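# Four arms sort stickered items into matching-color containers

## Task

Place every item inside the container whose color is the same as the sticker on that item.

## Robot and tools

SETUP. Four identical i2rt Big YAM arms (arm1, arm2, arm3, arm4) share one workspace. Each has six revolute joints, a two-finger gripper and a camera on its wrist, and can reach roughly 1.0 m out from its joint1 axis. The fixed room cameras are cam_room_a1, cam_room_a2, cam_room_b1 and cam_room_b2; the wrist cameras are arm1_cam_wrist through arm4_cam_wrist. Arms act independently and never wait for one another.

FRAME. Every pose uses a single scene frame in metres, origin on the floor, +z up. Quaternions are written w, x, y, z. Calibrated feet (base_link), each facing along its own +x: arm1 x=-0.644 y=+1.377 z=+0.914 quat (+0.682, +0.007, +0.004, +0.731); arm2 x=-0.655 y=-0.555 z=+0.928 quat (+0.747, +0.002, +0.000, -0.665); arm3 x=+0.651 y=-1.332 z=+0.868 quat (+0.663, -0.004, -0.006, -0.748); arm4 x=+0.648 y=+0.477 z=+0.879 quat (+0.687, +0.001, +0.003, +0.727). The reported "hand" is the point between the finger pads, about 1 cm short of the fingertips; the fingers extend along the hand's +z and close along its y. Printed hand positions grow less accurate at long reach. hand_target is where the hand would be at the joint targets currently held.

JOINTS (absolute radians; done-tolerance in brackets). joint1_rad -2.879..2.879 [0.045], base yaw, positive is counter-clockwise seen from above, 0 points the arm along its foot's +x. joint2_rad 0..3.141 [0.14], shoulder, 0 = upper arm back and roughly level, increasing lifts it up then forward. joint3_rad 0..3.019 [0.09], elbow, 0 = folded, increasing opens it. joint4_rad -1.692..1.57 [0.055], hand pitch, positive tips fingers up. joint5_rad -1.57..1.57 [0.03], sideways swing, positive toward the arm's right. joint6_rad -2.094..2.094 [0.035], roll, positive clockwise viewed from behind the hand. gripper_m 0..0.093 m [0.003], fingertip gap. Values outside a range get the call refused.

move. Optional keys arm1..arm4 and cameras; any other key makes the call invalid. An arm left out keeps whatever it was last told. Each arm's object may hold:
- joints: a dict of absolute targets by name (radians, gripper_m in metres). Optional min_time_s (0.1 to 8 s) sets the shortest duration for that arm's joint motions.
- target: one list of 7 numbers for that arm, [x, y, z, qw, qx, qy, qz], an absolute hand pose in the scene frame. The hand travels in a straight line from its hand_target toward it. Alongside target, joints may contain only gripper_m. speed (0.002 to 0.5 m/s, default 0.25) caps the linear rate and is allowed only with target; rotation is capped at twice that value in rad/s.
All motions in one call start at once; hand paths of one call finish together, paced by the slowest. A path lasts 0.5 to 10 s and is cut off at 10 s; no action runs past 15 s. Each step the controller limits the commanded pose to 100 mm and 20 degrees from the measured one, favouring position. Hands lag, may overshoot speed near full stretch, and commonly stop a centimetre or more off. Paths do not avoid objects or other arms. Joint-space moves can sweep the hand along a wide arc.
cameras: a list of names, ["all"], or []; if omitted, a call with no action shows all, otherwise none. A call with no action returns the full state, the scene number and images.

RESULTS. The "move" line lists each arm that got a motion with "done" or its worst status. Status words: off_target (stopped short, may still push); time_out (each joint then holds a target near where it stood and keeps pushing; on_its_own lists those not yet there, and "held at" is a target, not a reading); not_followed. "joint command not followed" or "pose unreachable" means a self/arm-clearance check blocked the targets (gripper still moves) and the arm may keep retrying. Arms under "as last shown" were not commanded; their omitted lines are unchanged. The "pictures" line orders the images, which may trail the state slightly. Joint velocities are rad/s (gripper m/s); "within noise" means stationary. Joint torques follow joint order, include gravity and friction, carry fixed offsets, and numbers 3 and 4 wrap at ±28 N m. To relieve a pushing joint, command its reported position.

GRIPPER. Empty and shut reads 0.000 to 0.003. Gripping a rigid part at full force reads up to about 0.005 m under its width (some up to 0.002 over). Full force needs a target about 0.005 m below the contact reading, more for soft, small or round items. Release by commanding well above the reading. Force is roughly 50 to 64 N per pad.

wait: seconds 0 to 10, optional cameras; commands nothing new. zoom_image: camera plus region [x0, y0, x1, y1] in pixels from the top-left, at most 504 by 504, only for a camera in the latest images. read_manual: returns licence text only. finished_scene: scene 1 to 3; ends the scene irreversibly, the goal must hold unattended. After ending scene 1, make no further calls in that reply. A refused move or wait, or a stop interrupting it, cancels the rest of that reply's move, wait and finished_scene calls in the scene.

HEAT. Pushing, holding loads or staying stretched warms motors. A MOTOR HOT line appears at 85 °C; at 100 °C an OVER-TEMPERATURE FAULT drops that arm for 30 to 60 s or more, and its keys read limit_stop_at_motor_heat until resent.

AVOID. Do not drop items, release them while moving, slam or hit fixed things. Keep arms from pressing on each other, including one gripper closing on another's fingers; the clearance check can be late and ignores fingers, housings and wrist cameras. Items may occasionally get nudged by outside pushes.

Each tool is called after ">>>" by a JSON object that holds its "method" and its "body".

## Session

>>> {"method": "move", "body": {"arm1": {"joints":{"joint1_rad":1.5,"joint2_rad":0.65,"joint3_rad":1.43,"joint4_rad":-1.5,"joint5_rad":0,"joint6_rad":0},"min_time_s":2.5}, "arm2": {"joints":{"joint1_rad":-1.69,"joint2_rad":0.65,"joint3_rad":1.43,"joint4_rad":-1.5,"joint5_rad":0,"joint6_rad":0},"min_time_s":2.5}, "arm3": {"joints":{"joint1_rad":1.7,"joint2_rad":0.65,"joint3_rad":1.43,"joint4_rad":-1.5,"joint5_rad":0,"joint6_rad":0},"min_time_s":2.5}, "arm4": {"joints":{"joint1_rad":-1.63,"joint2_rad":0.65,"joint3_rad":1.43,"joint4_rad":-1.5,"joint5_rad":0,"joint6_rad":0},"min_time_s":2.5}, "cameras": ["all"]}}

Scene clock: 3.10 s.
Joint torques (N m): arm1=[-1.49 4.48 14.19 1.24 -0.02 -0.04] | arm2=[0.32 1.38 10.84 1.63 0.12 0.23] | arm3=[2.08 1.67 6.89 2.17 -0.03 -0.14] | arm4=[0.62 2.32 10.48 1.89 -0.07 -0.11]
Motor temperatures (°C): arm1=[21 23 28 23 21 21 21] | arm2=[23 24 27 22 22 20 23] | arm3=[24 23 24 23 24 23 23] | arm4=[22 21 24 22 24 21 24]
Heat: arm1: hottest joint3_rad 28 °C; arm2: hottest joint3_rad 27 °C; arm3: hottest joint1_rad 24 °C; arm4: hottest joint3_rad 24 °C.
move: arm1 done; arm2 done; arm3 done; arm4 done
Joint velocities: within noise
arm1.joint_positions: joint1_rad=+1.494 joint2_rad=+0.640 joint3_rad=+1.375 joint4_rad=-1.489 joint5_rad=+0.001 joint6_rad=+0.009 gripper_m=+0.09398
arm1.joint_status: all done
arm1.hand: x=-0.8588 y=+1.3785 z=+1.4147 quat_wxyz=(-0.002, +0.915, -0.008, -0.404) (m; scene frame)
arm1.hand_target: x=-0.8550 y=+1.3768 z=+1.4363 quat_wxyz=(-0.001, +0.908, +0.000, -0.420) (m; scene frame)
arm1.hand_status: not commanded
arm2.joint_positions: joint1_rad=-1.685 joint2_rad=+0.639 joint3_rad=+1.409 joint4_rad=-1.485 joint5_rad=-0.003 joint6_rad=-0.015 gripper_m=+0.09397
arm2.joint_status: all done
arm2.hand: x=-0.8760 y=-0.5575 z=+1.4420 quat_wxyz=(+0.003, -0.910, -0.009, +0.414) (m; scene frame)
arm2.hand_target: x=-0.8755 y=-0.5560 z=+1.4466 quat_wxyz=(+0.002, -0.911, +0.000, +0.412) (m; scene frame)
arm2.hand_status: not commanded
arm3.joint_positions: joint1_rad=+1.689 joint2_rad=+0.649 joint3_rad=+1.437 joint4_rad=-1.517 joint5_rad=+0.002 joint6_rad=+0.008 gripper_m=+0.09398
arm3.joint_status: all done
arm3.hand: x=+0.8661 y=-1.3257 z=+1.3867 quat_wxyz=(-0.409, -0.002, -0.913, +0.006) (m; scene frame)
arm3.hand_target: x=+0.8698 y=-1.3231 z=+1.3865 quat_wxyz=(-0.413, +0.007, -0.911, +0.005) (m; scene frame)
arm3.hand_status: not commanded
arm4.joint_positions: joint1_rad=-1.627 joint2_rad=+0.639 joint3_rad=+1.385 joint4_rad=-1.518 joint5_rad=+0.004 joint6_rad=+0.015 gripper_m=+0.09396
arm4.joint_status: all done
arm4.hand: x=+0.8666 y=+0.4780 z=+1.3751 quat_wxyz=(-0.387, -0.007, -0.922, +0.000) (m; scene frame)
arm4.hand_target: x=+0.8698 y=+0.4781 z=+1.3970 quat_wxyz=(-0.410, -0.001, -0.912, +0.002) (m; scene frame)
arm4.hand_status: not commanded
pictures: arm1_cam_wrist, arm2_cam_wrist, arm3_cam_wrist, arm4_cam_wrist, cam_room_a1, cam_room_a2, cam_room_b1, cam_room_b2
Images, in order (width x height): arm1_cam_wrist 672x504, arm2_cam_wrist 672x504, arm3_cam_wrist 672x504, arm4_cam_wrist 672x504, cam_room_a1 672x504, cam_room_a2 672x504, cam_room_b1 672x504, cam_room_b2 672x504.

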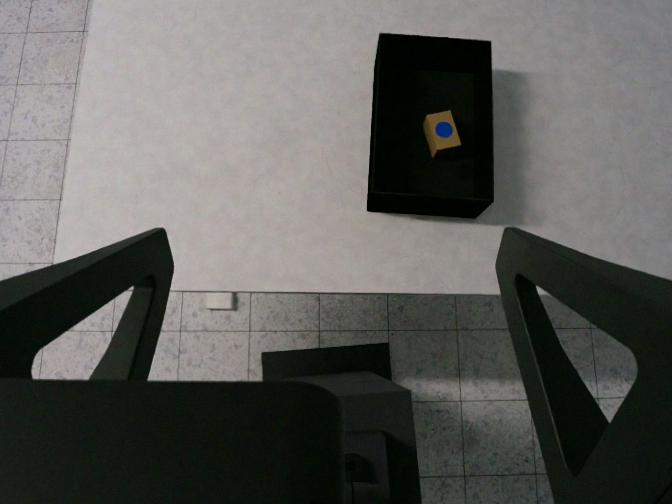

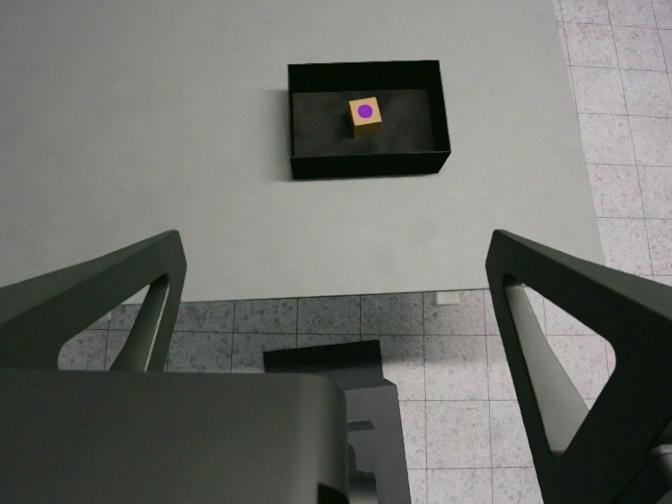

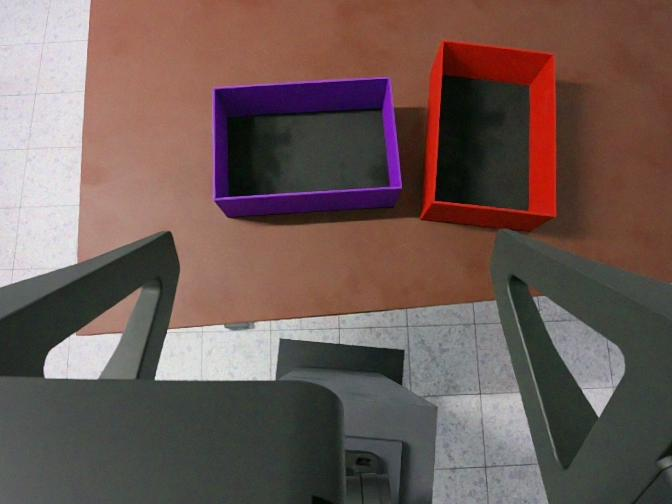

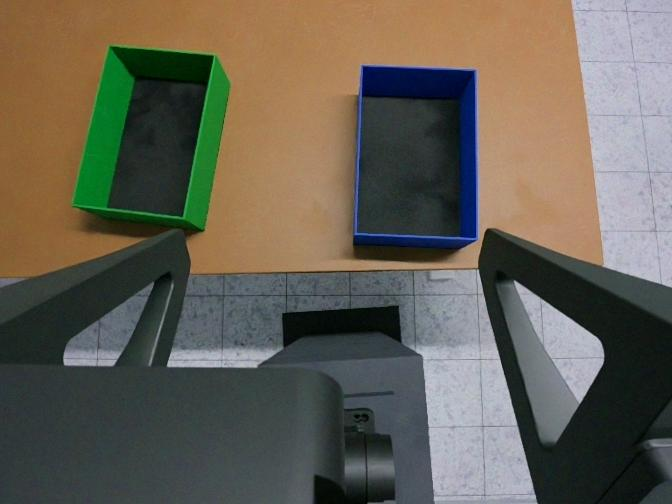

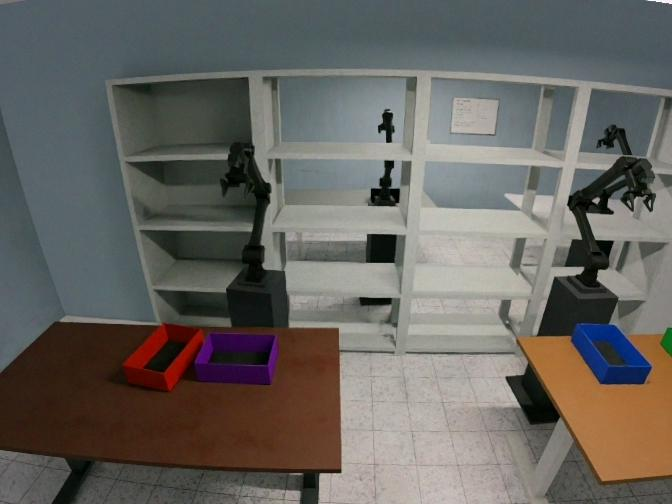

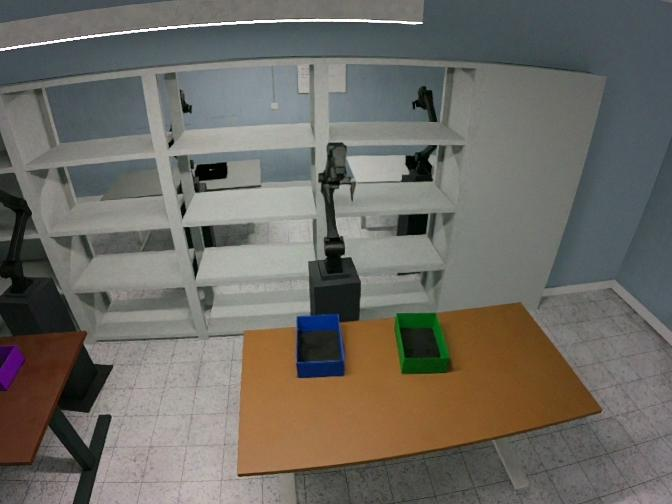

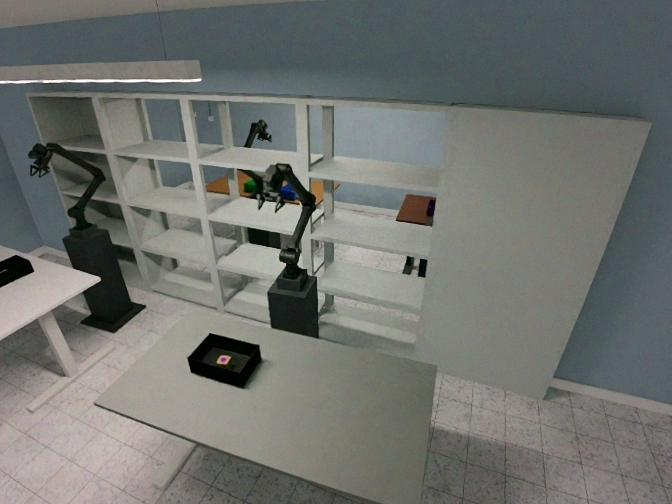

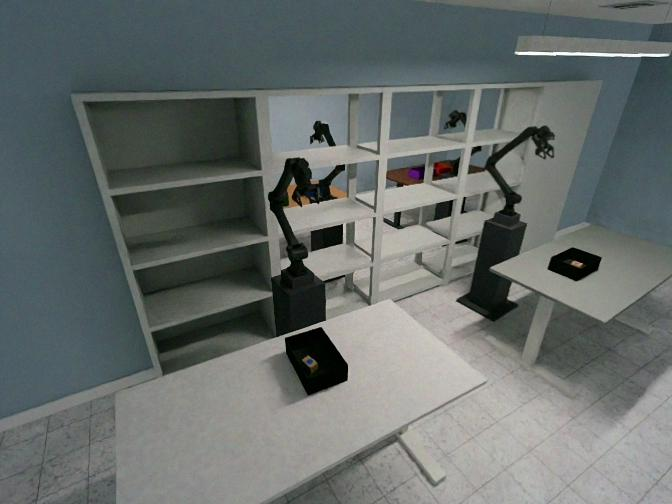

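>>> {"method": "zoom_image", "body": {"camera": "arm1_cam_wrist", "region": [360, 30, 500, 220]}}

>>> {"method": "zoom_image", "body": {"camera": "arm2_cam_wrist", "region": [280, 50, 460, 190]}}

Scaled by 2.653.

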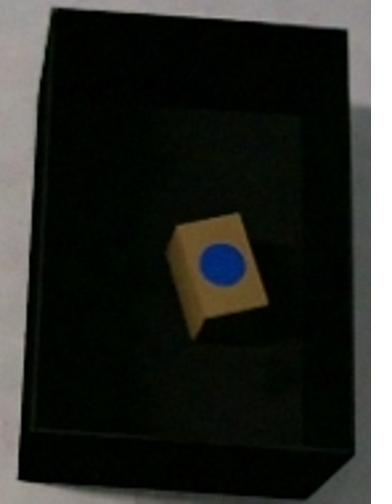

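Scaled by 2.800.

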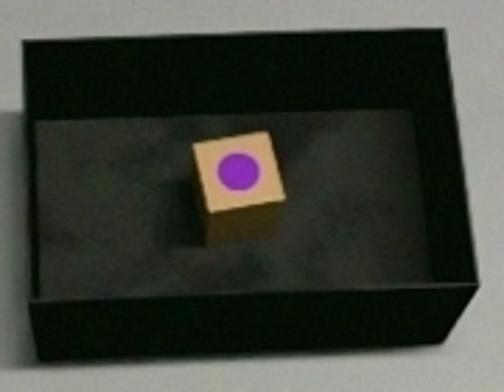

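>>> {"method": "move", "body": {"arm1": {"target":[-1.195,1.555,0.97,0.0338,0.9576,0.1261,-0.2566],"speed":0.35}, "arm2": {"target":[-1.26,-0.505,0.97,0.0270,0.9606,0.1009,-0.2574],"speed":0.35}, "arm3": {"joints":{"joint1_rad":-1.987},"min_time_s":4}, "arm4": {"joints":{"joint1_rad":0.88},"min_time_s":3}, "cameras": ["arm1_cam_wrist","arm2_cam_wrist"]}}

Scene clock: 31.10 s.
Joint torques (N m): arm1=[-2.61 -13.8 13.68 1.47 -0.24 -0.03] | arm2=[-0.09 -17.44 13.34 2.21 -0.36 -0.09] | arm3=[0.5 1.26 7.01 2.18 0.01 -0.12] | arm4=[1.26 2.49 10.4 1.92 0.01 -0.09]
Motor temperatures (°C): arm1=[21 24 31 23 21 21 21] | arm2=[23 24 30 22 22 20 23] | arm3=[24 23 25 23 24 23 23] | arm4=[22 21 28 22 24 21 24]
Heat: arm1: hottest joint3_rad 31 °C; arm2: hottest joint3_rad 30 °C; arm3: hottest joint3_rad 25 °C; arm4: hottest joint3_rad 28 °C.
move: arm1 off_target; arm2 off_target; arm3 done; arm4 done
Joint velocities: within noise
arm1.joint_positions: joint1_rad=+1.108 joint2_rad=+1.788 joint3_rad=+1.119 joint4_rad=-0.563 joint5_rad=-0.309 joint6_rad=-0.589 gripper_m=+0.09398
arm1.joint_status: not commanded
arm1.hand: x=-1.1705 y=+1.5394 z=+0.9453 quat_wxyz=(+0.053, +0.965, +0.122, -0.226) (m; scene frame)
arm1.hand_target: x=-1.1932 y=+1.5546 z=+0.9710 quat_wxyz=(+0.033, +0.958, +0.126, -0.257) (m; scene frame)
arm1.hand_status: off_target (0.038 m and 4.3 deg from the pose sent, 0.585 m and 23.7 deg at the start)
arm2.joint_positions: joint1_rad=-1.810 joint2_rad=+1.801 joint3_rad=+1.133 joint4_rad=-0.461 joint5_rad=-0.166 joint6_rad=-0.281 gripper_m=+0.09397
arm2.joint_status: not commanded
arm2.hand: x=-1.2336 y=-0.5131 z=+0.9524 quat_wxyz=(-0.034, -0.968, -0.096, +0.229) (m; scene frame)
arm2.hand_target: x=-1.2583 y=-0.5049 z=+0.9708 quat_wxyz=(-0.027, -0.961, -0.101, +0.257) (m; scene frame)
arm2.hand_status: off_target (0.033 m and 3.5 deg from the pose sent, 0.611 m and 21.9 deg at the start)
arm3.joint_positions: joint1_rad=-1.976 joint2_rad=+0.649 joint3_rad=+1.437 joint4_rad=-1.517 joint5_rad=+0.000 joint6_rad=+0.007 gripper_m=+0.09400
arm3.joint_status: all done
arm3.hand: x=+0.4639 y=-1.2158 z=+1.3847 quat_wxyz=(+0.099, -0.882, +0.243, +0.393) (m; scene frame)
arm3.hand_target: x=+0.4620 y=-1.2118 z=+1.3845 quat_wxyz=(+0.104, -0.879, +0.244, +0.396) (m; scene frame)
arm3.hand_status: not commanded
arm4.joint_positions: joint1_rad=+0.877 joint2_rad=+0.639 joint3_rad=+1.385 joint4_rad=-1.518 joint5_rad=+0.002 joint6_rad=+0.013 gripper_m=+0.09398
arm4.joint_status: all done
arm4.hand: x=+0.4768 y=+0.6085 z=+1.3765 quat_wxyz=(-0.118, +0.872, -0.296, -0.371) (m; scene frame)
arm4.hand_target: x=+0.4738 y=+0.6095 z=+1.3984 quat_wxyz=(-0.126, +0.865, -0.285, -0.394) (m; scene frame)
arm4.hand_status: not commanded
pictures: arm1_cam_wrist, arm2_cam_wrist
Images, in order (width x height): arm1_cam_wrist 672x504, arm2_cam_wrist 672x504.

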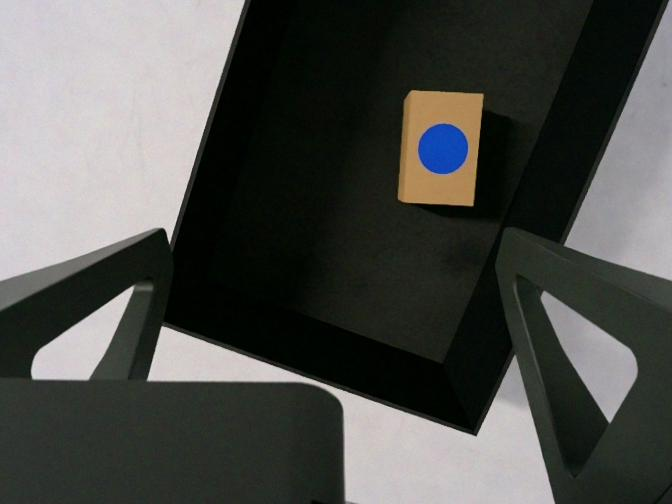

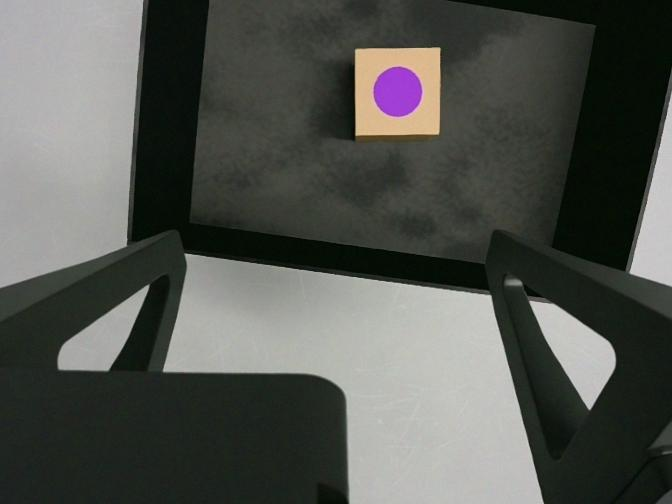

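>>> {"method": "move", "body": {"arm1": {"target":[-1.245,1.602,0.855,0.0338,0.9576,0.1261,-0.2566]}, "arm2": {"target":[-1.333,-0.486,0.855,0.0270,0.9606,0.1009,-0.2574]}, "cameras": ["arm1_cam_wrist","arm2_cam_wrist"]}}

Scene clock: 44.87 s.
Joint torques (N m): arm1=[-1.79 -17.26 11.99 1.57 -0.33 -0.05] | arm2=[-0.09 -21.01 11.96 2.36 -0.36 -0.08] | arm3=[0.5 1.32 6.97 2.19 0.01 -0.12] | arm4=[1.2 2.49 10.39 1.85 -0.01 -0.09]
Motor temperatures (°C): arm1=[21 24 32 23 21 21 21] | arm2=[23 24 31 22 22 20 23] | arm3=[24 23 26 23 24 23 23] | arm4=[22 21 29 22 24 21 24]
Heat: arm1: hottest joint3_rad 32 °C; arm2: hottest joint3_rad 31 °C; arm3: hottest joint3_rad 26 °C; arm4: hottest joint3_rad 29 °C.
move: arm1 off_target; arm2 off_target
Joint velocities: within noise
arm1.joint_positions: joint1_rad=+1.064 joint2_rad=+2.113 joint3_rad=+1.279 joint4_rad=-0.406 joint5_rad=-0.324 joint6_rad=-0.630 gripper_m=+0.09398
arm1.joint_status: not commanded
arm1.hand: x=-1.2202 y=+1.5864 z=+0.8343 quat_wxyz=(+0.052, +0.965, +0.120, -0.228) (m; scene frame)
arm1.hand_target: x=-1.2435 y=+1.6015 z=+0.8560 quat_wxyz=(+0.034, +0.958, +0.126, -0.256) (m; scene frame)
arm1.hand_status: off_target (0.036 m and 4.0 deg from the pose sent, 0.133 m and 4.3 deg at the start)
arm2.joint_positions: joint1_rad=-1.825 joint2_rad=+2.143 joint3_rad=+1.343 joint4_rad=-0.325 joint5_rad=-0.174 joint6_rad=-0.295 gripper_m=+0.09397
arm2.joint_status: not commanded
arm2.hand: x=-1.3089 y=-0.4946 z=+0.8438 quat_wxyz=(-0.034, -0.967, -0.096, +0.232) (m; scene frame)
arm2.hand_target: x=-1.3318 y=-0.4861 z=+0.8560 quat_wxyz=(-0.027, -0.961, -0.101, +0.257) (m; scene frame)
arm2.hand_status: off_target (0.028 m and 3.1 deg from the pose sent, 0.142 m and 3.5 deg at the start)
arm3, arm4: as last shown
pictures: arm1_cam_wrist, arm2_cam_wrist
Images, in order (width x height): arm1_cam_wrist 672x504, arm2_cam_wrist 672x504.

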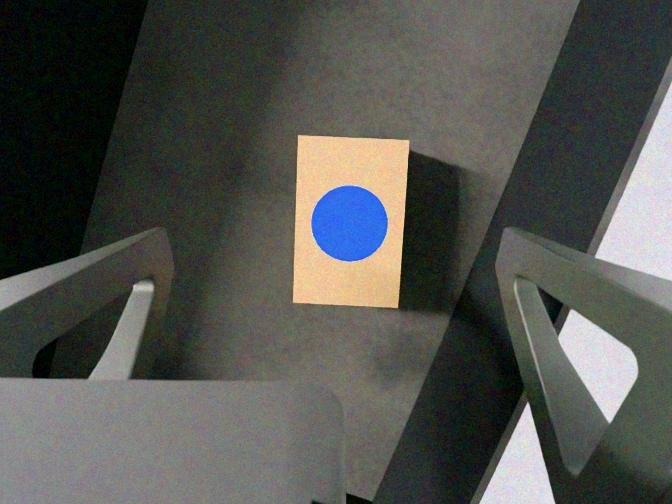

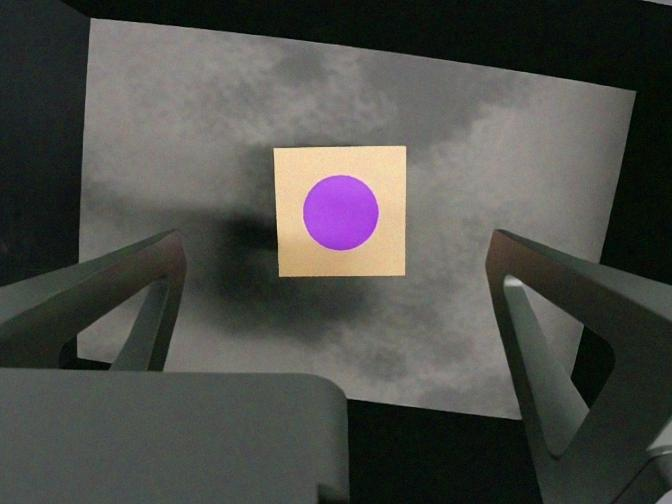

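>>> {"method": "move", "body": {"arm1": {"target":[-1.251,1.606,0.783,0.0338,0.9576,0.1261,-0.2566],"speed":0.15}, "arm2": {"target":[-1.342,-0.486,0.777,0.0270,0.9606,0.1009,-0.2574],"speed":0.15}, "cameras": ["arm1_cam_wrist","arm2_cam_wrist"]}}

Scene clock: 53.17 s.
Joint torques (N m): arm1=[-2.84 -14.62 10.67 1.5 -0.05 0.04] | arm2=[0.15 -21.54 10.8 2.33 -0.31 -0.06] | arm3=[0.44 1.32 6.94 2.19 0.01 -0.12] | arm4=[1.03 2.26 10.54 1.74 0 -0.07]
Motor temperatures (°C): arm1=[21 24 33 23 22 21 21] | arm2=[23 25 32 22 22 20 23] | arm3=[24 23 26 23 24 23 23] | arm4=[22 21 30 22 24 21 24]
Heat: arm1: hottest joint3_rad 33 °C; arm2: hottest joint3_rad 32 °C; arm3: hottest joint3_rad 26 °C; arm4: hottest joint3_rad 30 °C.
move: arm1 off_target; arm2 off_target
Joint velocities: within noise
arm1.joint_positions: joint1_rad=+1.068 joint2_rad=+2.228 joint3_rad=+1.317 joint4_rad=-0.284 joint5_rad=-0.331 joint6_rad=-0.639 gripper_m=+0.09397
arm1.joint_status: not commanded
arm1.hand: x=-1.2396 y=+1.5910 z=+0.7887 quat_wxyz=(+0.043, +0.959, +0.130, -0.248) (m; scene frame)
arm1.hand_target: x=-1.2501 y=+1.6056 z=+0.7834 quat_wxyz=(+0.034, +0.958, +0.126, -0.256) (m; scene frame)
arm1.hand_status: off_target (0.020 m and 1.5 deg from the pose sent, 0.063 m and 4.0 deg at the start)
arm2.joint_positions: joint1_rad=-1.825 joint2_rad=+2.305 joint3_rad=+1.395 joint4_rad=-0.206 joint5_rad=-0.174 joint6_rad=-0.295 gripper_m=+0.09397
arm2.joint_status: not commanded
arm2.hand: x=-1.3206 y=-0.4928 z=+0.7712 quat_wxyz=(-0.033, -0.966, -0.096, +0.236) (m; scene frame)
arm2.hand_target: x=-1.3409 y=-0.4861 z=+0.7776 quat_wxyz=(-0.027, -0.961, -0.101, +0.257) (m; scene frame)
arm2.hand_status: off_target (0.023 m and 2.6 deg from the pose sent, 0.075 m and 3.1 deg at the start)
arm3, arm4: as last shown
pictures: arm1_cam_wrist, arm2_cam_wrist
Images, in order (width x height): arm1_cam_wrist 672x504, arm2_cam_wrist 672x504.

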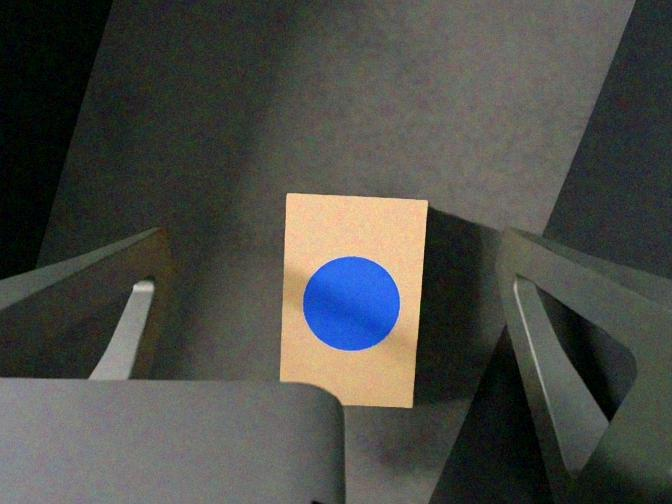

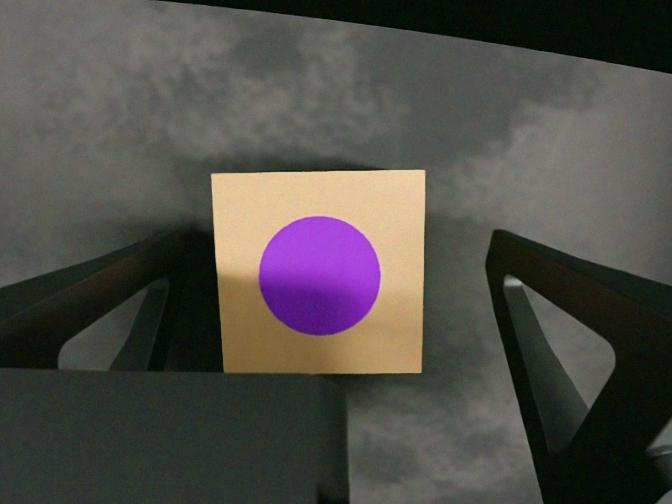

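>>> {"method": "move", "body": {"arm1": {"target":[-1.226,1.605,0.757,0.0338,0.9576,0.1261,-0.2566],"speed":0.15}, "arm2": {"joints":{"gripper_m":0.042}}, "cameras": ["arm1_cam_wrist","arm2_cam_wrist"]}}

Scene clock: 58.37 s.
Joint torques (N m): arm1=[-4.42 -14.04 5.79 1.47 -0.11 0.08] | arm2=[0.21 -21.77 10.85 2.3 -0.29 -0.05] | arm3=[0.56 1.38 6.98 2.24 0.02 -0.12] | arm4=[1.2 2.2 10.54 1.74 0.02 -0.06]
Motor temperatures (°C): arm1=[21 25 33 23 21 21 21] | arm2=[23 25 31 22 22 20 23] | arm3=[24 23 26 23 24 23 23] | arm4=[22 21 30 22 24 21 24]
Heat: arm1: hottest joint3_rad 33 °C; arm2: hottest joint3_rad 31 °C; arm3: hottest joint3_rad 26 °C; arm4: hottest joint3_rad 30 °C.
move: arm1 off_target; arm2 off_target
Joint velocities: within noise
arm1.joint_positions: joint1_rad=+1.067 joint2_rad=+2.238 joint3_rad=+1.297 joint4_rad=-0.198 joint5_rad=-0.337 joint6_rad=-0.660 gripper_m=+0.09397
arm1.joint_status: not commanded
arm1.hand: x=-1.2450 y=+1.5933 z=+0.7848 quat_wxyz=(+0.027, +0.951, +0.144, -0.273) (m; scene frame)
arm1.hand_target: x=-1.2252 y=+1.6039 z=+0.7581 quat_wxyz=(+0.034, +0.958, +0.126, -0.257) (m; scene frame)
arm1.hand_status: off_target (0.036 m and 3.0 deg from the pose sent, 0.037 m and 1.5 deg at the start)
arm2.joint_positions: joint1_rad=-1.825 joint2_rad=+2.305 joint3_rad=+1.395 joint4_rad=-0.205 joint5_rad=-0.174 joint6_rad=-0.295 gripper_m=+0.05313
arm2.joint_status: gripper_m off_target (ended at +0.05315, target +0.04200)
arm2.hand: x=-1.3208 y=-0.4929 z=+0.7713 quat_wxyz=(-0.033, -0.966, -0.096, +0.237) (m; scene frame)
arm2.hand_target: x=-1.3409 y=-0.4862 z=+0.7776 quat_wxyz=(-0.027, -0.961, -0.101, +0.257) (m; scene frame)
arm2.hand_status: not commanded
arm3, arm4: as last shown
pictures: arm1_cam_wrist, arm2_cam_wrist
Images, in order (width x height): arm1_cam_wrist 672x504, arm2_cam_wrist 672x504.

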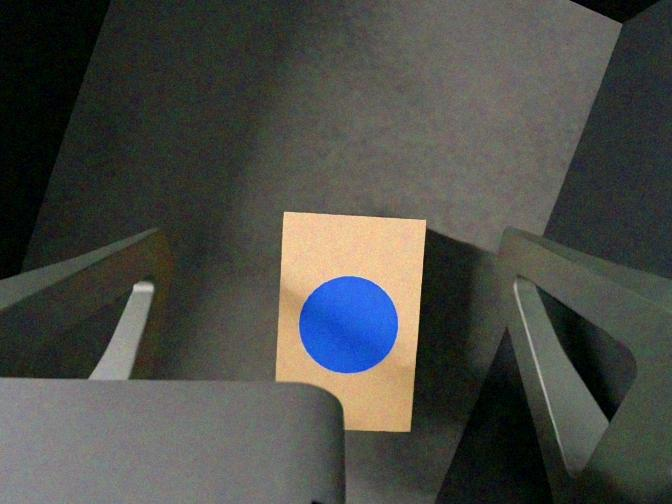

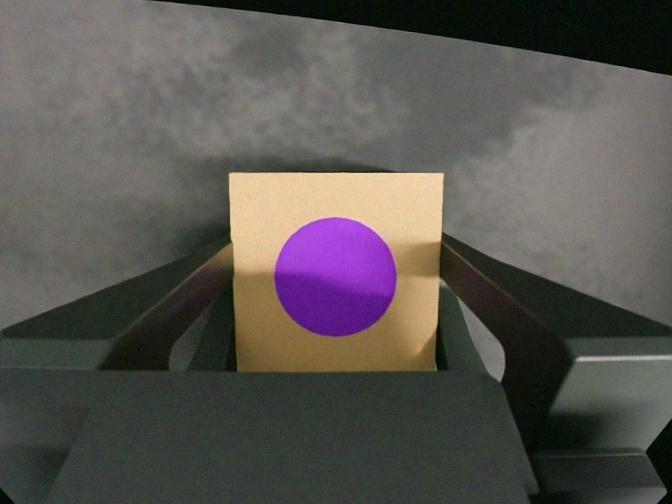

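>>> {"method": "move", "body": {"arm1": {"target":[-1.24,1.604,0.86,0.0338,0.9576,0.1261,-0.2566],"speed":0.15,"joints":{"gripper_m":0.062}}, "arm2": {"target":[-1.30,-0.486,1.0,0.0270,0.9606,0.1009,-0.2574],"speed":0.2}, "cameras": ["arm1_cam_wrist","arm2_cam_wrist"]}}

Scene clock: 64.80 s.
Joint torques (N m): arm1=[-1.14 -18.49 10.61 0.62 -0.13 0.12] | arm2=[-0.03 -20.01 10.14 1.26 -0.37 -0.08] | arm3=[0.44 1.32 6.98 2.19 0.01 -0.11] | arm4=[0.79 2.32 10.51 1.85 0 -0.08]
Motor temperatures (°C): arm1=[21 25 33 23 21 21 21] | arm2=[23 25 31 22 22 20 23] | arm3=[24 23 26 23 24 23 23] | arm4=[22 21 31 22 24 21 24]
Heat: arm1: hottest joint3_rad 33 °C; arm2: hottest joint3_rad 31 °C; arm3: hottest joint3_rad 26 °C; arm4: hottest joint3_rad 31 °C.
move: arm1 off_target; arm2 done
Joint velocities: within noise
arm1.joint_positions: joint1_rad=+1.046 joint2_rad=+2.115 joint3_rad=+1.284 joint4_rad=-0.386 joint5_rad=-0.331 joint6_rad=-0.653 gripper_m=+0.06206
arm1.joint_status: all done
arm1.hand: x=-1.2228 y=+1.5983 z=+0.8370 quat_wxyz=(+0.044, +0.962, +0.125, -0.240) (m; scene frame)
arm1.hand_target: x=-1.2393 y=+1.6038 z=+0.8603 quat_wxyz=(+0.034, +0.958, +0.126, -0.257) (m; scene frame)
arm1.hand_status: off_target (0.029 m and 2.3 deg from the pose sent, 0.076 m and 3.0 deg at the start)
arm2.joint_positions: joint1_rad=-1.833 joint2_rad=+1.865 joint3_rad=+1.359 joint4_rad=-0.558 joint5_rad=-0.178 joint6_rad=-0.303 gripper_m=+0.05313
arm2.joint_status: not commanded
arm2.hand: x=-1.3028 y=-0.4914 z=+1.0010 quat_wxyz=(-0.027, -0.960, -0.098, +0.262) (m; scene frame)
arm2.hand_target: x=-1.2999 y=-0.4861 z=+1.0000 quat_wxyz=(-0.027, -0.961, -0.101, +0.257) (m; scene frame)
arm2.hand_status: done (0.006 m and 0.6 deg from the pose sent, 0.230 m and 2.6 deg at the start)
arm3, arm4: as last shown
pictures: arm1_cam_wrist, arm2_cam_wrist
Images, in order (width x height): arm1_cam_wrist 672x504, arm2_cam_wrist 672x504.

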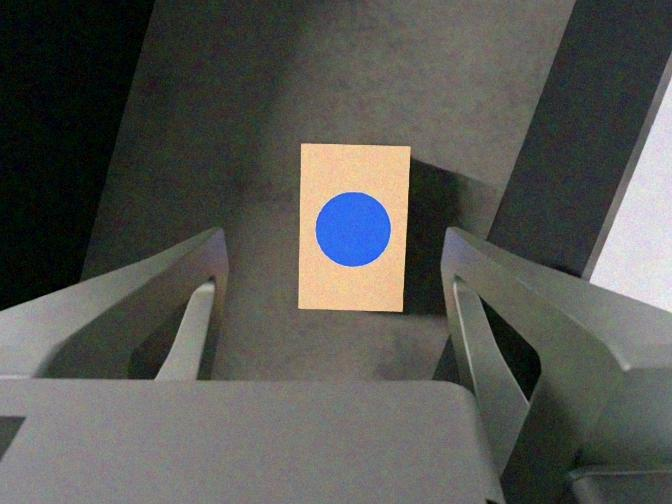

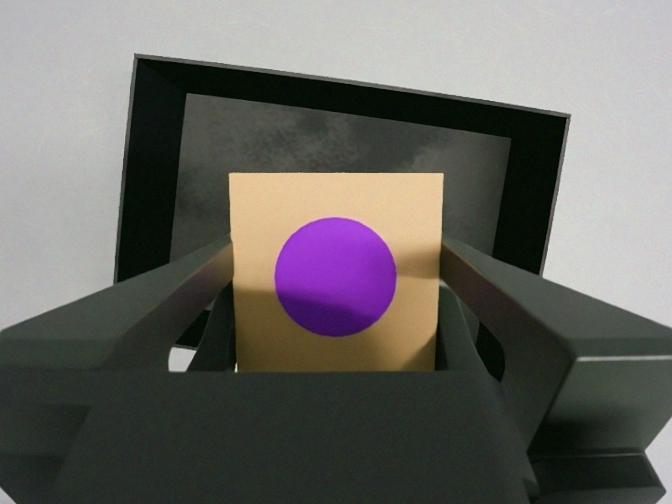

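>>> {"method": "move", "body": {"arm1": {"target":[-1.243,1.612,0.785,0.0338,0.9576,0.1261,-0.2566],"speed":0.12}, "arm2": {"joints":{"joint1_rad":0.919,"joint2_rad":0.65,"joint3_rad":1.43,"joint4_rad":-1.5,"joint5_rad":0,"joint6_rad":0},"min_time_s":3}, "cameras": ["arm1_cam_wrist"]}}

Scene clock: 73.17 s.
Joint torques (N m): arm1=[-2.2 -16.15 10.56 1.46 -0.28 0.02] | arm2=[1.2 0.97 12.96 1.77 0.14 0.23] | arm3=[0.44 1.44 6.99 2.18 0.01 -0.11] | arm4=[0.62 2.02 10.37 1.88 -0.01 -0.14]
Motor temperatures (°C): arm1=[21 25 33 23 21 21 21] | arm2=[23 26 32 22 22 20 23] | arm3=[24 23 26 23 24 23 23] | arm4=[22 21 31 22 24 21 24]
Heat: arm1: hottest joint3_rad 33 °C; arm2: hottest joint3_rad 32 °C; arm3: hottest joint3_rad 26 °C; arm4: hottest joint3_rad 31 °C.
move: arm1 off_target; arm2 done
Joint velocities: within noise
arm1.joint_positions: joint1_rad=+1.046 joint2_rad=+2.239 joint3_rad=+1.300 joint4_rad=-0.285 joint5_rad=-0.331 joint6_rad=-0.655 gripper_m=+0.06206
arm1.joint_status: not commanded
arm1.hand: x=-1.2237 y=+1.5988 z=+0.7764 quat_wxyz=(+0.046, +0.962, +0.125, -0.237) (m; scene frame)
arm1.hand_target: x=-1.2421 y=+1.6119 z=+0.7859 quat_wxyz=(+0.034, +0.958, +0.126, -0.257) (m; scene frame)
arm1.hand_status: off_target (0.025 m and 2.7 deg from the pose sent, 0.057 m and 2.3 deg at the start)
arm2.joint_positions: joint1_rad=+0.914 joint2_rad=+0.644 joint3_rad=+1.386 joint4_rad=-1.488 joint5_rad=-0.004 joint6_rad=-0.015 gripper_m=+0.05314
arm2.joint_status: all done
arm2.hand: x=-0.4643 y=-0.6716 z=+1.4301 quat_wxyz=(-0.386, -0.238, -0.885, +0.107) (m; scene frame)
arm2.hand_target: x=-0.4674 y=-0.6692 z=+1.4471 quat_wxyz=(-0.399, -0.242, -0.878, +0.107) (m; scene frame)
arm2.hand_status: not commanded
arm3, arm4: as last shown
pictures: arm1_cam_wrist
Images, in order (width x height): arm1_cam_wrist 672x504.

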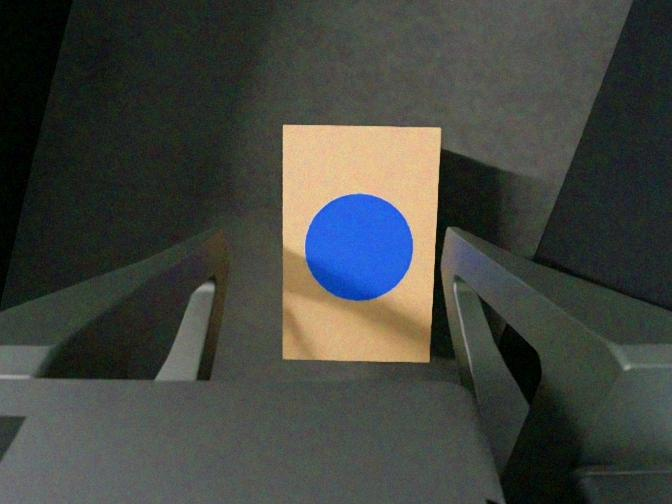

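>>> {"method": "move", "body": {"arm1": {"target":[-1.243,1.612,0.772,0.0338,0.9576,0.1261,-0.2566],"speed":0.12}, "arm2": {"target":[-0.35,-0.736,1.13,0.2333,0.2573,0.9355,-0.0642],"speed":0.3}}}

>>> {"method": "move", "body": {"arm1": {"joints":{"gripper_m":0.032}}, "arm2": {"target":[0,-0.942,1.08,0.2333,0.2573,0.9355,-0.0642],"speed":0.2}, "cameras": ["arm1_cam_wrist","arm3_cam_wrist"]}}

Scene clock: 83.17 s.
Joint torques (N m): arm1=[-2.61 -15.74 10.88 1.63 -0.3 0.04] | arm2=[1.49 -7.12 11.08 2.55 0.13 0.22] | arm3=[0.38 1.44 6.95 2.24 0.01 -0.12] | arm4=[1.26 2.32 10.52 1.84 -0.01 -0.08]
Motor temperatures (°C): arm1=[21 25 33 23 22 21 21] | arm2=[23 25 33 22 22 20 24] | arm3=[24 23 26 23 24 23 23] | arm4=[22 21 32 22 24 21 24]
Heat: arm1: hottest joint3_rad 33 °C; arm2: hottest joint3_rad 33 °C; arm3: hottest joint3_rad 26 °C; arm4: hottest joint3_rad 32 °C.
move: arm1 off_target; arm2 done
Joint velocities: within noise
arm1.joint_positions: joint1_rad=+1.046 joint2_rad=+2.257 joint3_rad=+1.300 joint4_rad=-0.264 joint5_rad=-0.331 joint6_rad=-0.655 gripper_m=+0.06206
arm1.joint_status: not commanded
arm1.hand: x=-1.2235 y=+1.5987 z=+0.7675 quat_wxyz=(+0.046, +0.962, +0.125, -0.238) (m; scene frame)
arm1.hand_target: x=-1.2420 y=+1.6118 z=+0.7729 quat_wxyz=(+0.034, +0.958, +0.126, -0.257) (m; scene frame)
arm1.hand_status: off_target (0.024 m and 2.5 deg from the pose sent, 0.024 m and 2.7 deg at the start)
arm2.joint_positions: joint1_rad=+0.917 joint2_rad=+0.967 joint3_rad=+0.808 joint4_rad=-0.948 joint5_rad=+0.004 joint6_rad=-0.009 gripper_m=+0.05314
arm2.joint_status: not commanded
arm2.hand: x=-0.3546 y=-0.7364 z=+1.1266 quat_wxyz=(-0.221, -0.255, -0.939, +0.062) (m; scene frame)
arm2.hand_target: x=-0.3501 y=-0.7360 z=+1.1301 quat_wxyz=(-0.233, -0.257, -0.936, +0.064) (m; scene frame)
arm2.hand_status: done (0.006 m and 1.5 deg from the pose sent, 0.327 m and 19.2 deg at the start)
arm3, arm4: as last shown
pictures: none

Scene clock: 85.93 s.
Joint torques (N m): arm1=[-2.2 -16.21 10.78 1.36 -0.25 -0.03] | arm2=[1.38 -22.24 16.77 1.11 0.08 0.2] | arm3=[0.38 1.44 6.94 2.24 0.01 -0.13] | arm4=[1.32 2.61 10.36 1.74 0.03 -0.06]
Motor temperatures (°C): arm1=[21 25 33 23 22 21 21] | arm2=[23 25 33 22 22 20 24] | arm3=[24 23 27 23 24 23 23] | arm4=[22 21 32 22 24 21 24]
Heat: arm1: hottest joint3_rad 33 °C; arm2: hottest joint3_rad 33 °C; arm3: hottest joint3_rad 27 °C; arm4: hottest joint3_rad 32 °C.
move: arm1 off_target; arm2 off_target
Joint velocities: within noise
arm1.joint_positions: joint1_rad=+1.046 joint2_rad=+2.257 joint3_rad=+1.300 joint4_rad=-0.264 joint5_rad=-0.332 joint6_rad=-0.655 gripper_m=+0.04121
arm1.joint_status: gripper_m off_target (ended at +0.04124, target +0.03200)
arm1.hand: x=-1.2236 y=+1.5986 z=+0.7675 quat_wxyz=(+0.046, +0.962, +0.125, -0.239) (m; scene frame)
arm1.hand_target: x=-1.2420 y=+1.6118 z=+0.7729 quat_wxyz=(+0.034, +0.958, +0.126, -0.257) (m; scene frame)
arm1.hand_status: not commanded
arm2.joint_positions: joint1_rad=+0.917 joint2_rad=+2.055 joint3_rad=+1.857 joint4_rad=-0.915 joint5_rad=+0.004 joint6_rad=-0.009 gripper_m=+0.05314
arm2.joint_status: not commanded
arm2.hand: x=-0.0181 y=-0.9365 z=+1.0641 quat_wxyz=(-0.218, -0.255, -0.940, +0.061) (m; scene frame)
arm2.hand_target: x=-0.0013 y=-0.9412 z=+1.0802 quat_wxyz=(-0.234, -0.257, -0.935, +0.064) (m; scene frame)
arm2.hand_status: off_target (0.025 m and 1.9 deg from the pose sent, 0.412 m and 1.5 deg at the start)
arm3, arm4: as last shown
pictures: arm1_cam_wrist, arm3_cam_wrist
Images, in order (width x height): arm1_cam_wrist 672x504, arm3_cam_wrist 672x504.

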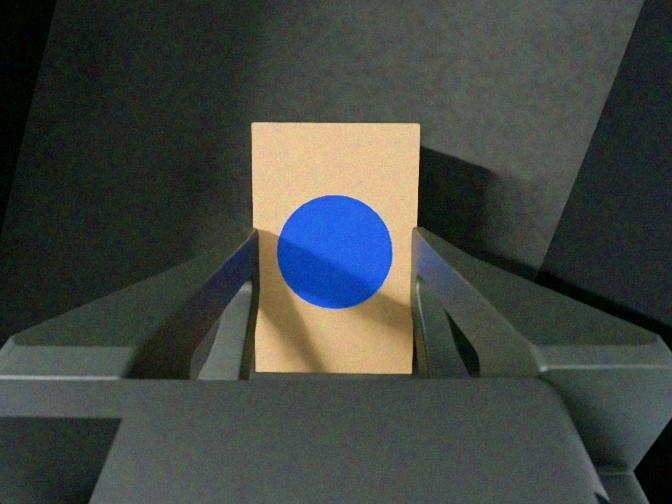

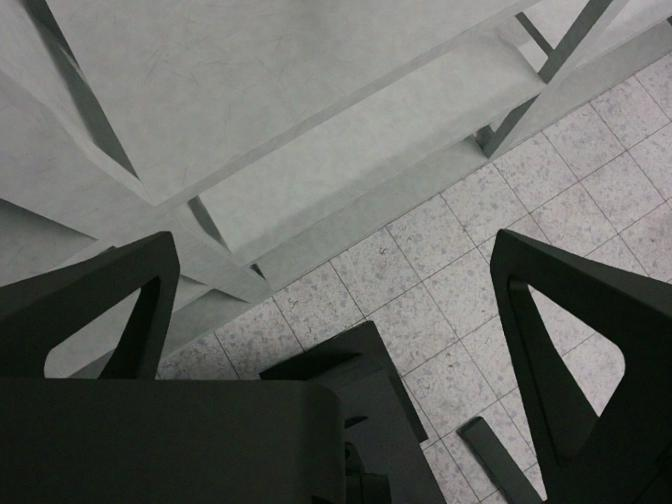

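>>> {"method": "move", "body": {"arm1": {"target":[-1.20,1.59,1.0,0.0338,0.9576,0.1261,-0.2566],"speed":0.2}, "arm2": {"target":[0,-0.942,1.050,0.2333,0.2573,0.9355,-0.0642],"speed":0.1}, "cameras": ["arm1_cam_wrist","arm2_cam_wrist"]}}

Scene clock: 91.47 s.
Joint torques (N m): arm1=[-2.02 -15.09 11.18 0.65 -0.21 0.09] | arm2=[1.26 -21.77 12.86 2.55 0.09 0.2] | arm3=[0.56 1.44 6.97 2.18 0.01 -0.12] | arm4=[1.08 2.49 10.43 1.76 0.01 -0.09]
Motor temperatures (°C): arm1=[21 25 33 23 22 21 21] | arm2=[23 26 34 22 22 20 24] | arm3=[24 23 27 23 24 23 23] | arm4=[22 21 32 22 24 21 24]
Heat: arm1: hottest joint3_rad 33 °C; arm2: hottest joint3_rad 34 °C; arm3: hottest joint3_rad 27 °C; arm4: hottest joint3_rad 32 °C.
move: arm1 off_target; arm2 off_target
Joint velocities: within noise
arm1.joint_positions: joint1_rad=+1.046 joint2_rad=+1.797 joint3_rad=+1.258 joint4_rad=-0.652 joint5_rad=-0.332 joint6_rad=-0.655 gripper_m=+0.04121
arm1.joint_status: not commanded
arm1.hand: x=-1.1961 y=+1.5862 z=+0.9898 quat_wxyz=(+0.038, +0.959, +0.128, -0.251) (m; scene frame)
arm1.hand_target: x=-1.1998 y=+1.5900 z=+0.9999 quat_wxyz=(+0.034, +0.958, +0.126, -0.257) (m; scene frame)
arm1.hand_status: off_target (0.012 m and 0.8 deg from the pose sent, 0.234 m and 2.5 deg at the start)
arm2.joint_positions: joint1_rad=+0.917 joint2_rad=+2.067 joint3_rad=+1.857 joint4_rad=-0.884 joint5_rad=+0.004 joint6_rad=-0.009 gripper_m=+0.05314
arm2.joint_status: not commanded
arm2.hand: x=-0.0122 y=-0.9400 z=+1.0593 quat_wxyz=(-0.227, -0.254, -0.938, +0.064) (m; scene frame)
arm2.hand_target: x=-0.0006 y=-0.9416 z=+1.0500 quat_wxyz=(-0.233, -0.257, -0.936, +0.064) (m; scene frame)
arm2.hand_status: off_target (0.015 m and 0.8 deg from the pose sent, 0.024 m and 1.9 deg at the start)
arm3.joint_positions: joint1_rad=-1.976 joint2_rad=+0.649 joint3_rad=+1.437 joint4_rad=-1.517 joint5_rad=+0.000 joint6_rad=+0.007 gripper_m=+0.09400
arm3.joint_status: not commanded
arm3.hand: x=+0.4639 y=-1.2158 z=+1.3847 quat_wxyz=(+0.099, -0.882, +0.243, +0.393) (m; scene frame)
arm3.hand_target: x=+0.4620 y=-1.2118 z=+1.3845 quat_wxyz=(+0.104, -0.879, +0.244, +0.396) (m; scene frame)
arm3.hand_status: not commanded
arm4.joint_positions: joint1_rad=+0.877 joint2_rad=+0.639 joint3_rad=+1.385 joint4_rad=-1.518 joint5_rad=+0.002 joint6_rad=+0.013 gripper_m=+0.09398
arm4.joint_status: not commanded
arm4.hand: x=+0.4768 y=+0.6085 z=+1.3765 quat_wxyz=(-0.118, +0.872, -0.296, -0.371) (m; scene frame)
arm4.hand_target: x=+0.4738 y=+0.6095 z=+1.3984 quat_wxyz=(-0.126, +0.865, -0.285, -0.394) (m; scene frame)
arm4.hand_status: not commanded
pictures: arm1_cam_wrist, arm2_cam_wrist
Images, in order (width x height): arm1_cam_wrist 672x504, arm2_cam_wrist 672x504.

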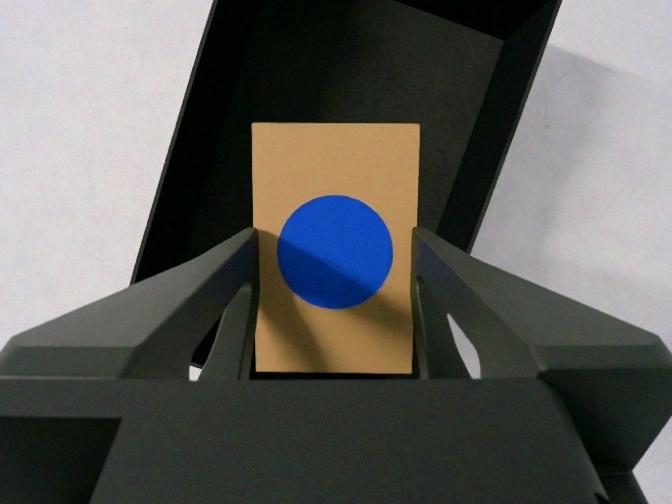

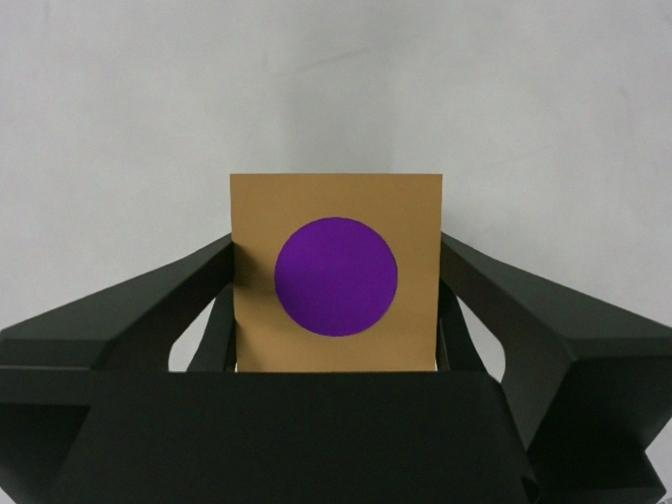

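>>> {"method": "move", "body": {"arm1": {"joints":{"joint1_rad":-2.225,"joint2_rad":0.65,"joint3_rad":1.43,"joint4_rad":-1.5,"joint5_rad":0,"joint6_rad":0},"min_time_s":3.5}, "arm2": {"target":[0,-0.942,1.028,0.2333,0.2573,0.9355,-0.0642],"speed":0.1}, "cameras": ["arm2_cam_wrist","arm1_cam_wrist"]}}

Scene clock: 100.20 s.
Joint torques (N m): arm1=[-2.55 3.96 13.33 1.2 0.06 0.13] | arm2=[1.26 -22.01 10.09 2.62 0.11 0.19] | arm3=[0.44 1.38 7.01 2.24 0.01 -0.12] | arm4=[0.97 2.08 10.35 1.96 0.01 -0.05]
Motor temperatures (°C): arm1=[21 25 33 23 22 21 22] | arm2=[23 26 34 22 22 20 24] | arm3=[24 23 27 23 24 23 23] | arm4=[22 21 33 22 24 21 24]
Heat: arm1: hottest joint3_rad 33 °C; arm2: hottest joint3_rad 34 °C; arm3: hottest joint3_rad 27 °C; arm4: hottest joint3_rad 33 °C.
move: arm1 done; arm2 off_target
Joint velocities: within noise
arm1.joint_positions: joint1_rad=-2.218 joint2_rad=+0.644 joint3_rad=+1.382 joint4_rad=-1.491 joint5_rad=-0.002 joint6_rad=-0.009 gripper_m=+0.04123
arm1.joint_status: all done
arm1.hand: x=-0.4492 y=+1.2538 z=+1.4104 quat_wxyz=(-0.374, -0.257, -0.884, +0.115) (m; scene frame)
arm1.hand_target: x=-0.4529 y=+1.2543 z=+1.4296 quat_wxyz=(-0.388, -0.262, -0.875, +0.120) (m; scene frame)
arm1.hand_status: not commanded
arm2.joint_positions: joint1_rad=+0.917 joint2_rad=+2.083 joint3_rad=+1.857 joint4_rad=-0.836 joint5_rad=+0.004 joint6_rad=-0.009 gripper_m=+0.05314
arm2.joint_status: not commanded
arm2.hand: x=-0.0032 y=-0.9453 z=+1.0534 quat_wxyz=(-0.242, -0.253, -0.934, +0.068) (m; scene frame)
arm2.hand_target: x=-0.0008 y=-0.9416 z=+1.0283 quat_wxyz=(-0.233, -0.257, -0.936, +0.064) (m; scene frame)
arm2.hand_status: off_target (0.026 m and 1.2 deg from the pose sent, 0.034 m and 0.8 deg at the start)
arm3, arm4: as last shown
pictures: arm1_cam_wrist, arm2_cam_wrist
Images, in order (width x height): arm1_cam_wrist 672x504, arm2_cam_wrist 672x504.

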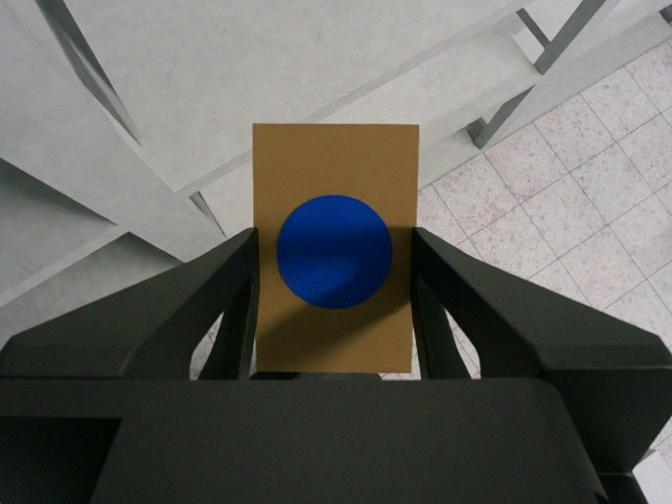

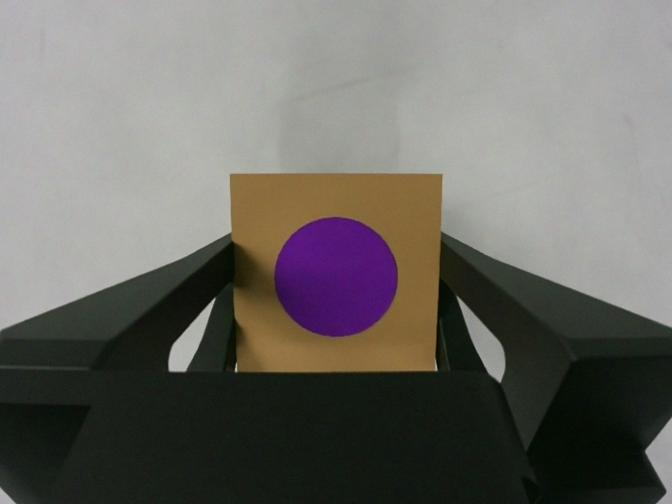

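>>> {"method": "move", "body": {"arm1": {"target":[-0.35,1.18,1.13,0.259,0.2785,0.925,-0.078],"speed":0.3}, "arm2": {"target":[0,-0.942,1.010,0.2333,0.2573,0.9355,-0.0642],"speed":0.1}, "cameras": ["arm2_cam_wrist","cam_room_a1"]}}

>>> {"method": "zoom_image", "body": {"camera": "cam_room_a1", "region": [270, 150, 420, 250]}}

Scene clock: 108.07 s.
Joint torques (N m): arm1=[-2.9 -3.08 12.45 1.96 -0.04 -0.02] | arm2=[1.32 -21.25 9.66 2.66 0.11 0.19] | arm3=[0.44 1.49 6.98 2.21 0.01 -0.12] | arm4=[0.73 2.37 10.51 1.88 -0.03 -0.08]
Motor temperatures (°C): arm1=[21 25 34 23 21 21 22] | arm2=[23 27 34 22 22 20 24] | arm3=[24 23 27 23 24 23 23] | arm4=[22 21 33 22 24 21 24]
Heat: arm1: hottest joint3_rad 34 °C; arm2: hottest joint3_rad 34 °C; arm3: hottest joint3_rad 27 °C; arm4: hottest joint3_rad 33 °C.
move: arm1 off_target; arm2 off_target
Joint velocities: within noise
arm1.joint_positions: joint1_rad=-2.229 joint2_rad=+0.907 joint3_rad=+0.786 joint4_rad=-0.933 joint5_rad=-0.012 joint6_rad=-0.008 gripper_m=+0.04123
arm1.joint_status: not commanded
arm1.hand: x=-0.3540 y=+1.1869 z=+1.1178 quat_wxyz=(-0.238, -0.276, -0.929, +0.071) (m; scene frame)
arm1.hand_target: x=-0.3503 y=+1.1802 z=+1.1301 quat_wxyz=(-0.258, -0.278, -0.922, +0.078) (m; scene frame)
arm1.hand_status: off_target (0.015 m and 2.5 deg from the pose sent, 0.307 m and 14.8 deg at the start)
arm2.joint_positions: joint1_rad=+0.917 joint2_rad=+2.088 joint3_rad=+1.835 joint4_rad=-0.797 joint5_rad=+0.004 joint6_rad=-0.009 gripper_m=+0.05314
arm2.joint_status: not commanded
arm2.hand: x=-0.0017 y=-0.9462 z=+1.0436 quat_wxyz=(-0.248, -0.253, -0.933, +0.070) (m; scene frame)
arm2.hand_target: x=-0.0012 y=-0.9414 z=+1.0106 quat_wxyz=(-0.233, -0.257, -0.936, +0.064) (m; scene frame)
arm2.hand_status: off_target (0.034 m and 1.9 deg from the pose sent, 0.044 m and 1.2 deg at the start)
arm3, arm4: as last shown
pictures: arm2_cam_wrist, cam_room_a1
Images, in order (width x height): arm2_cam_wrist 672x504, cam_room_a1 672x504.

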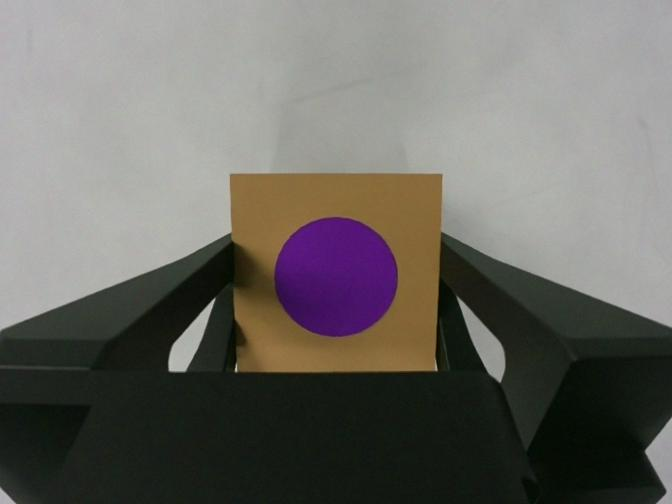

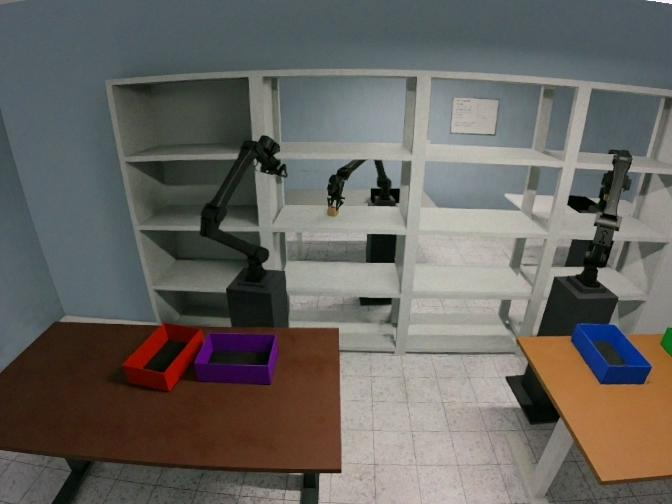

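Scaled by 3.360.

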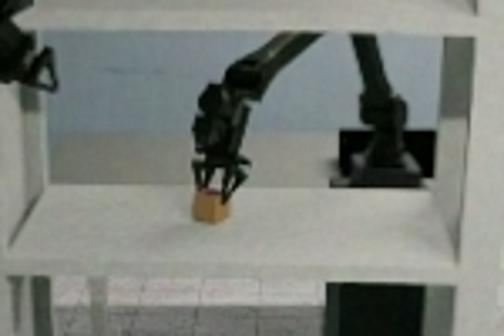

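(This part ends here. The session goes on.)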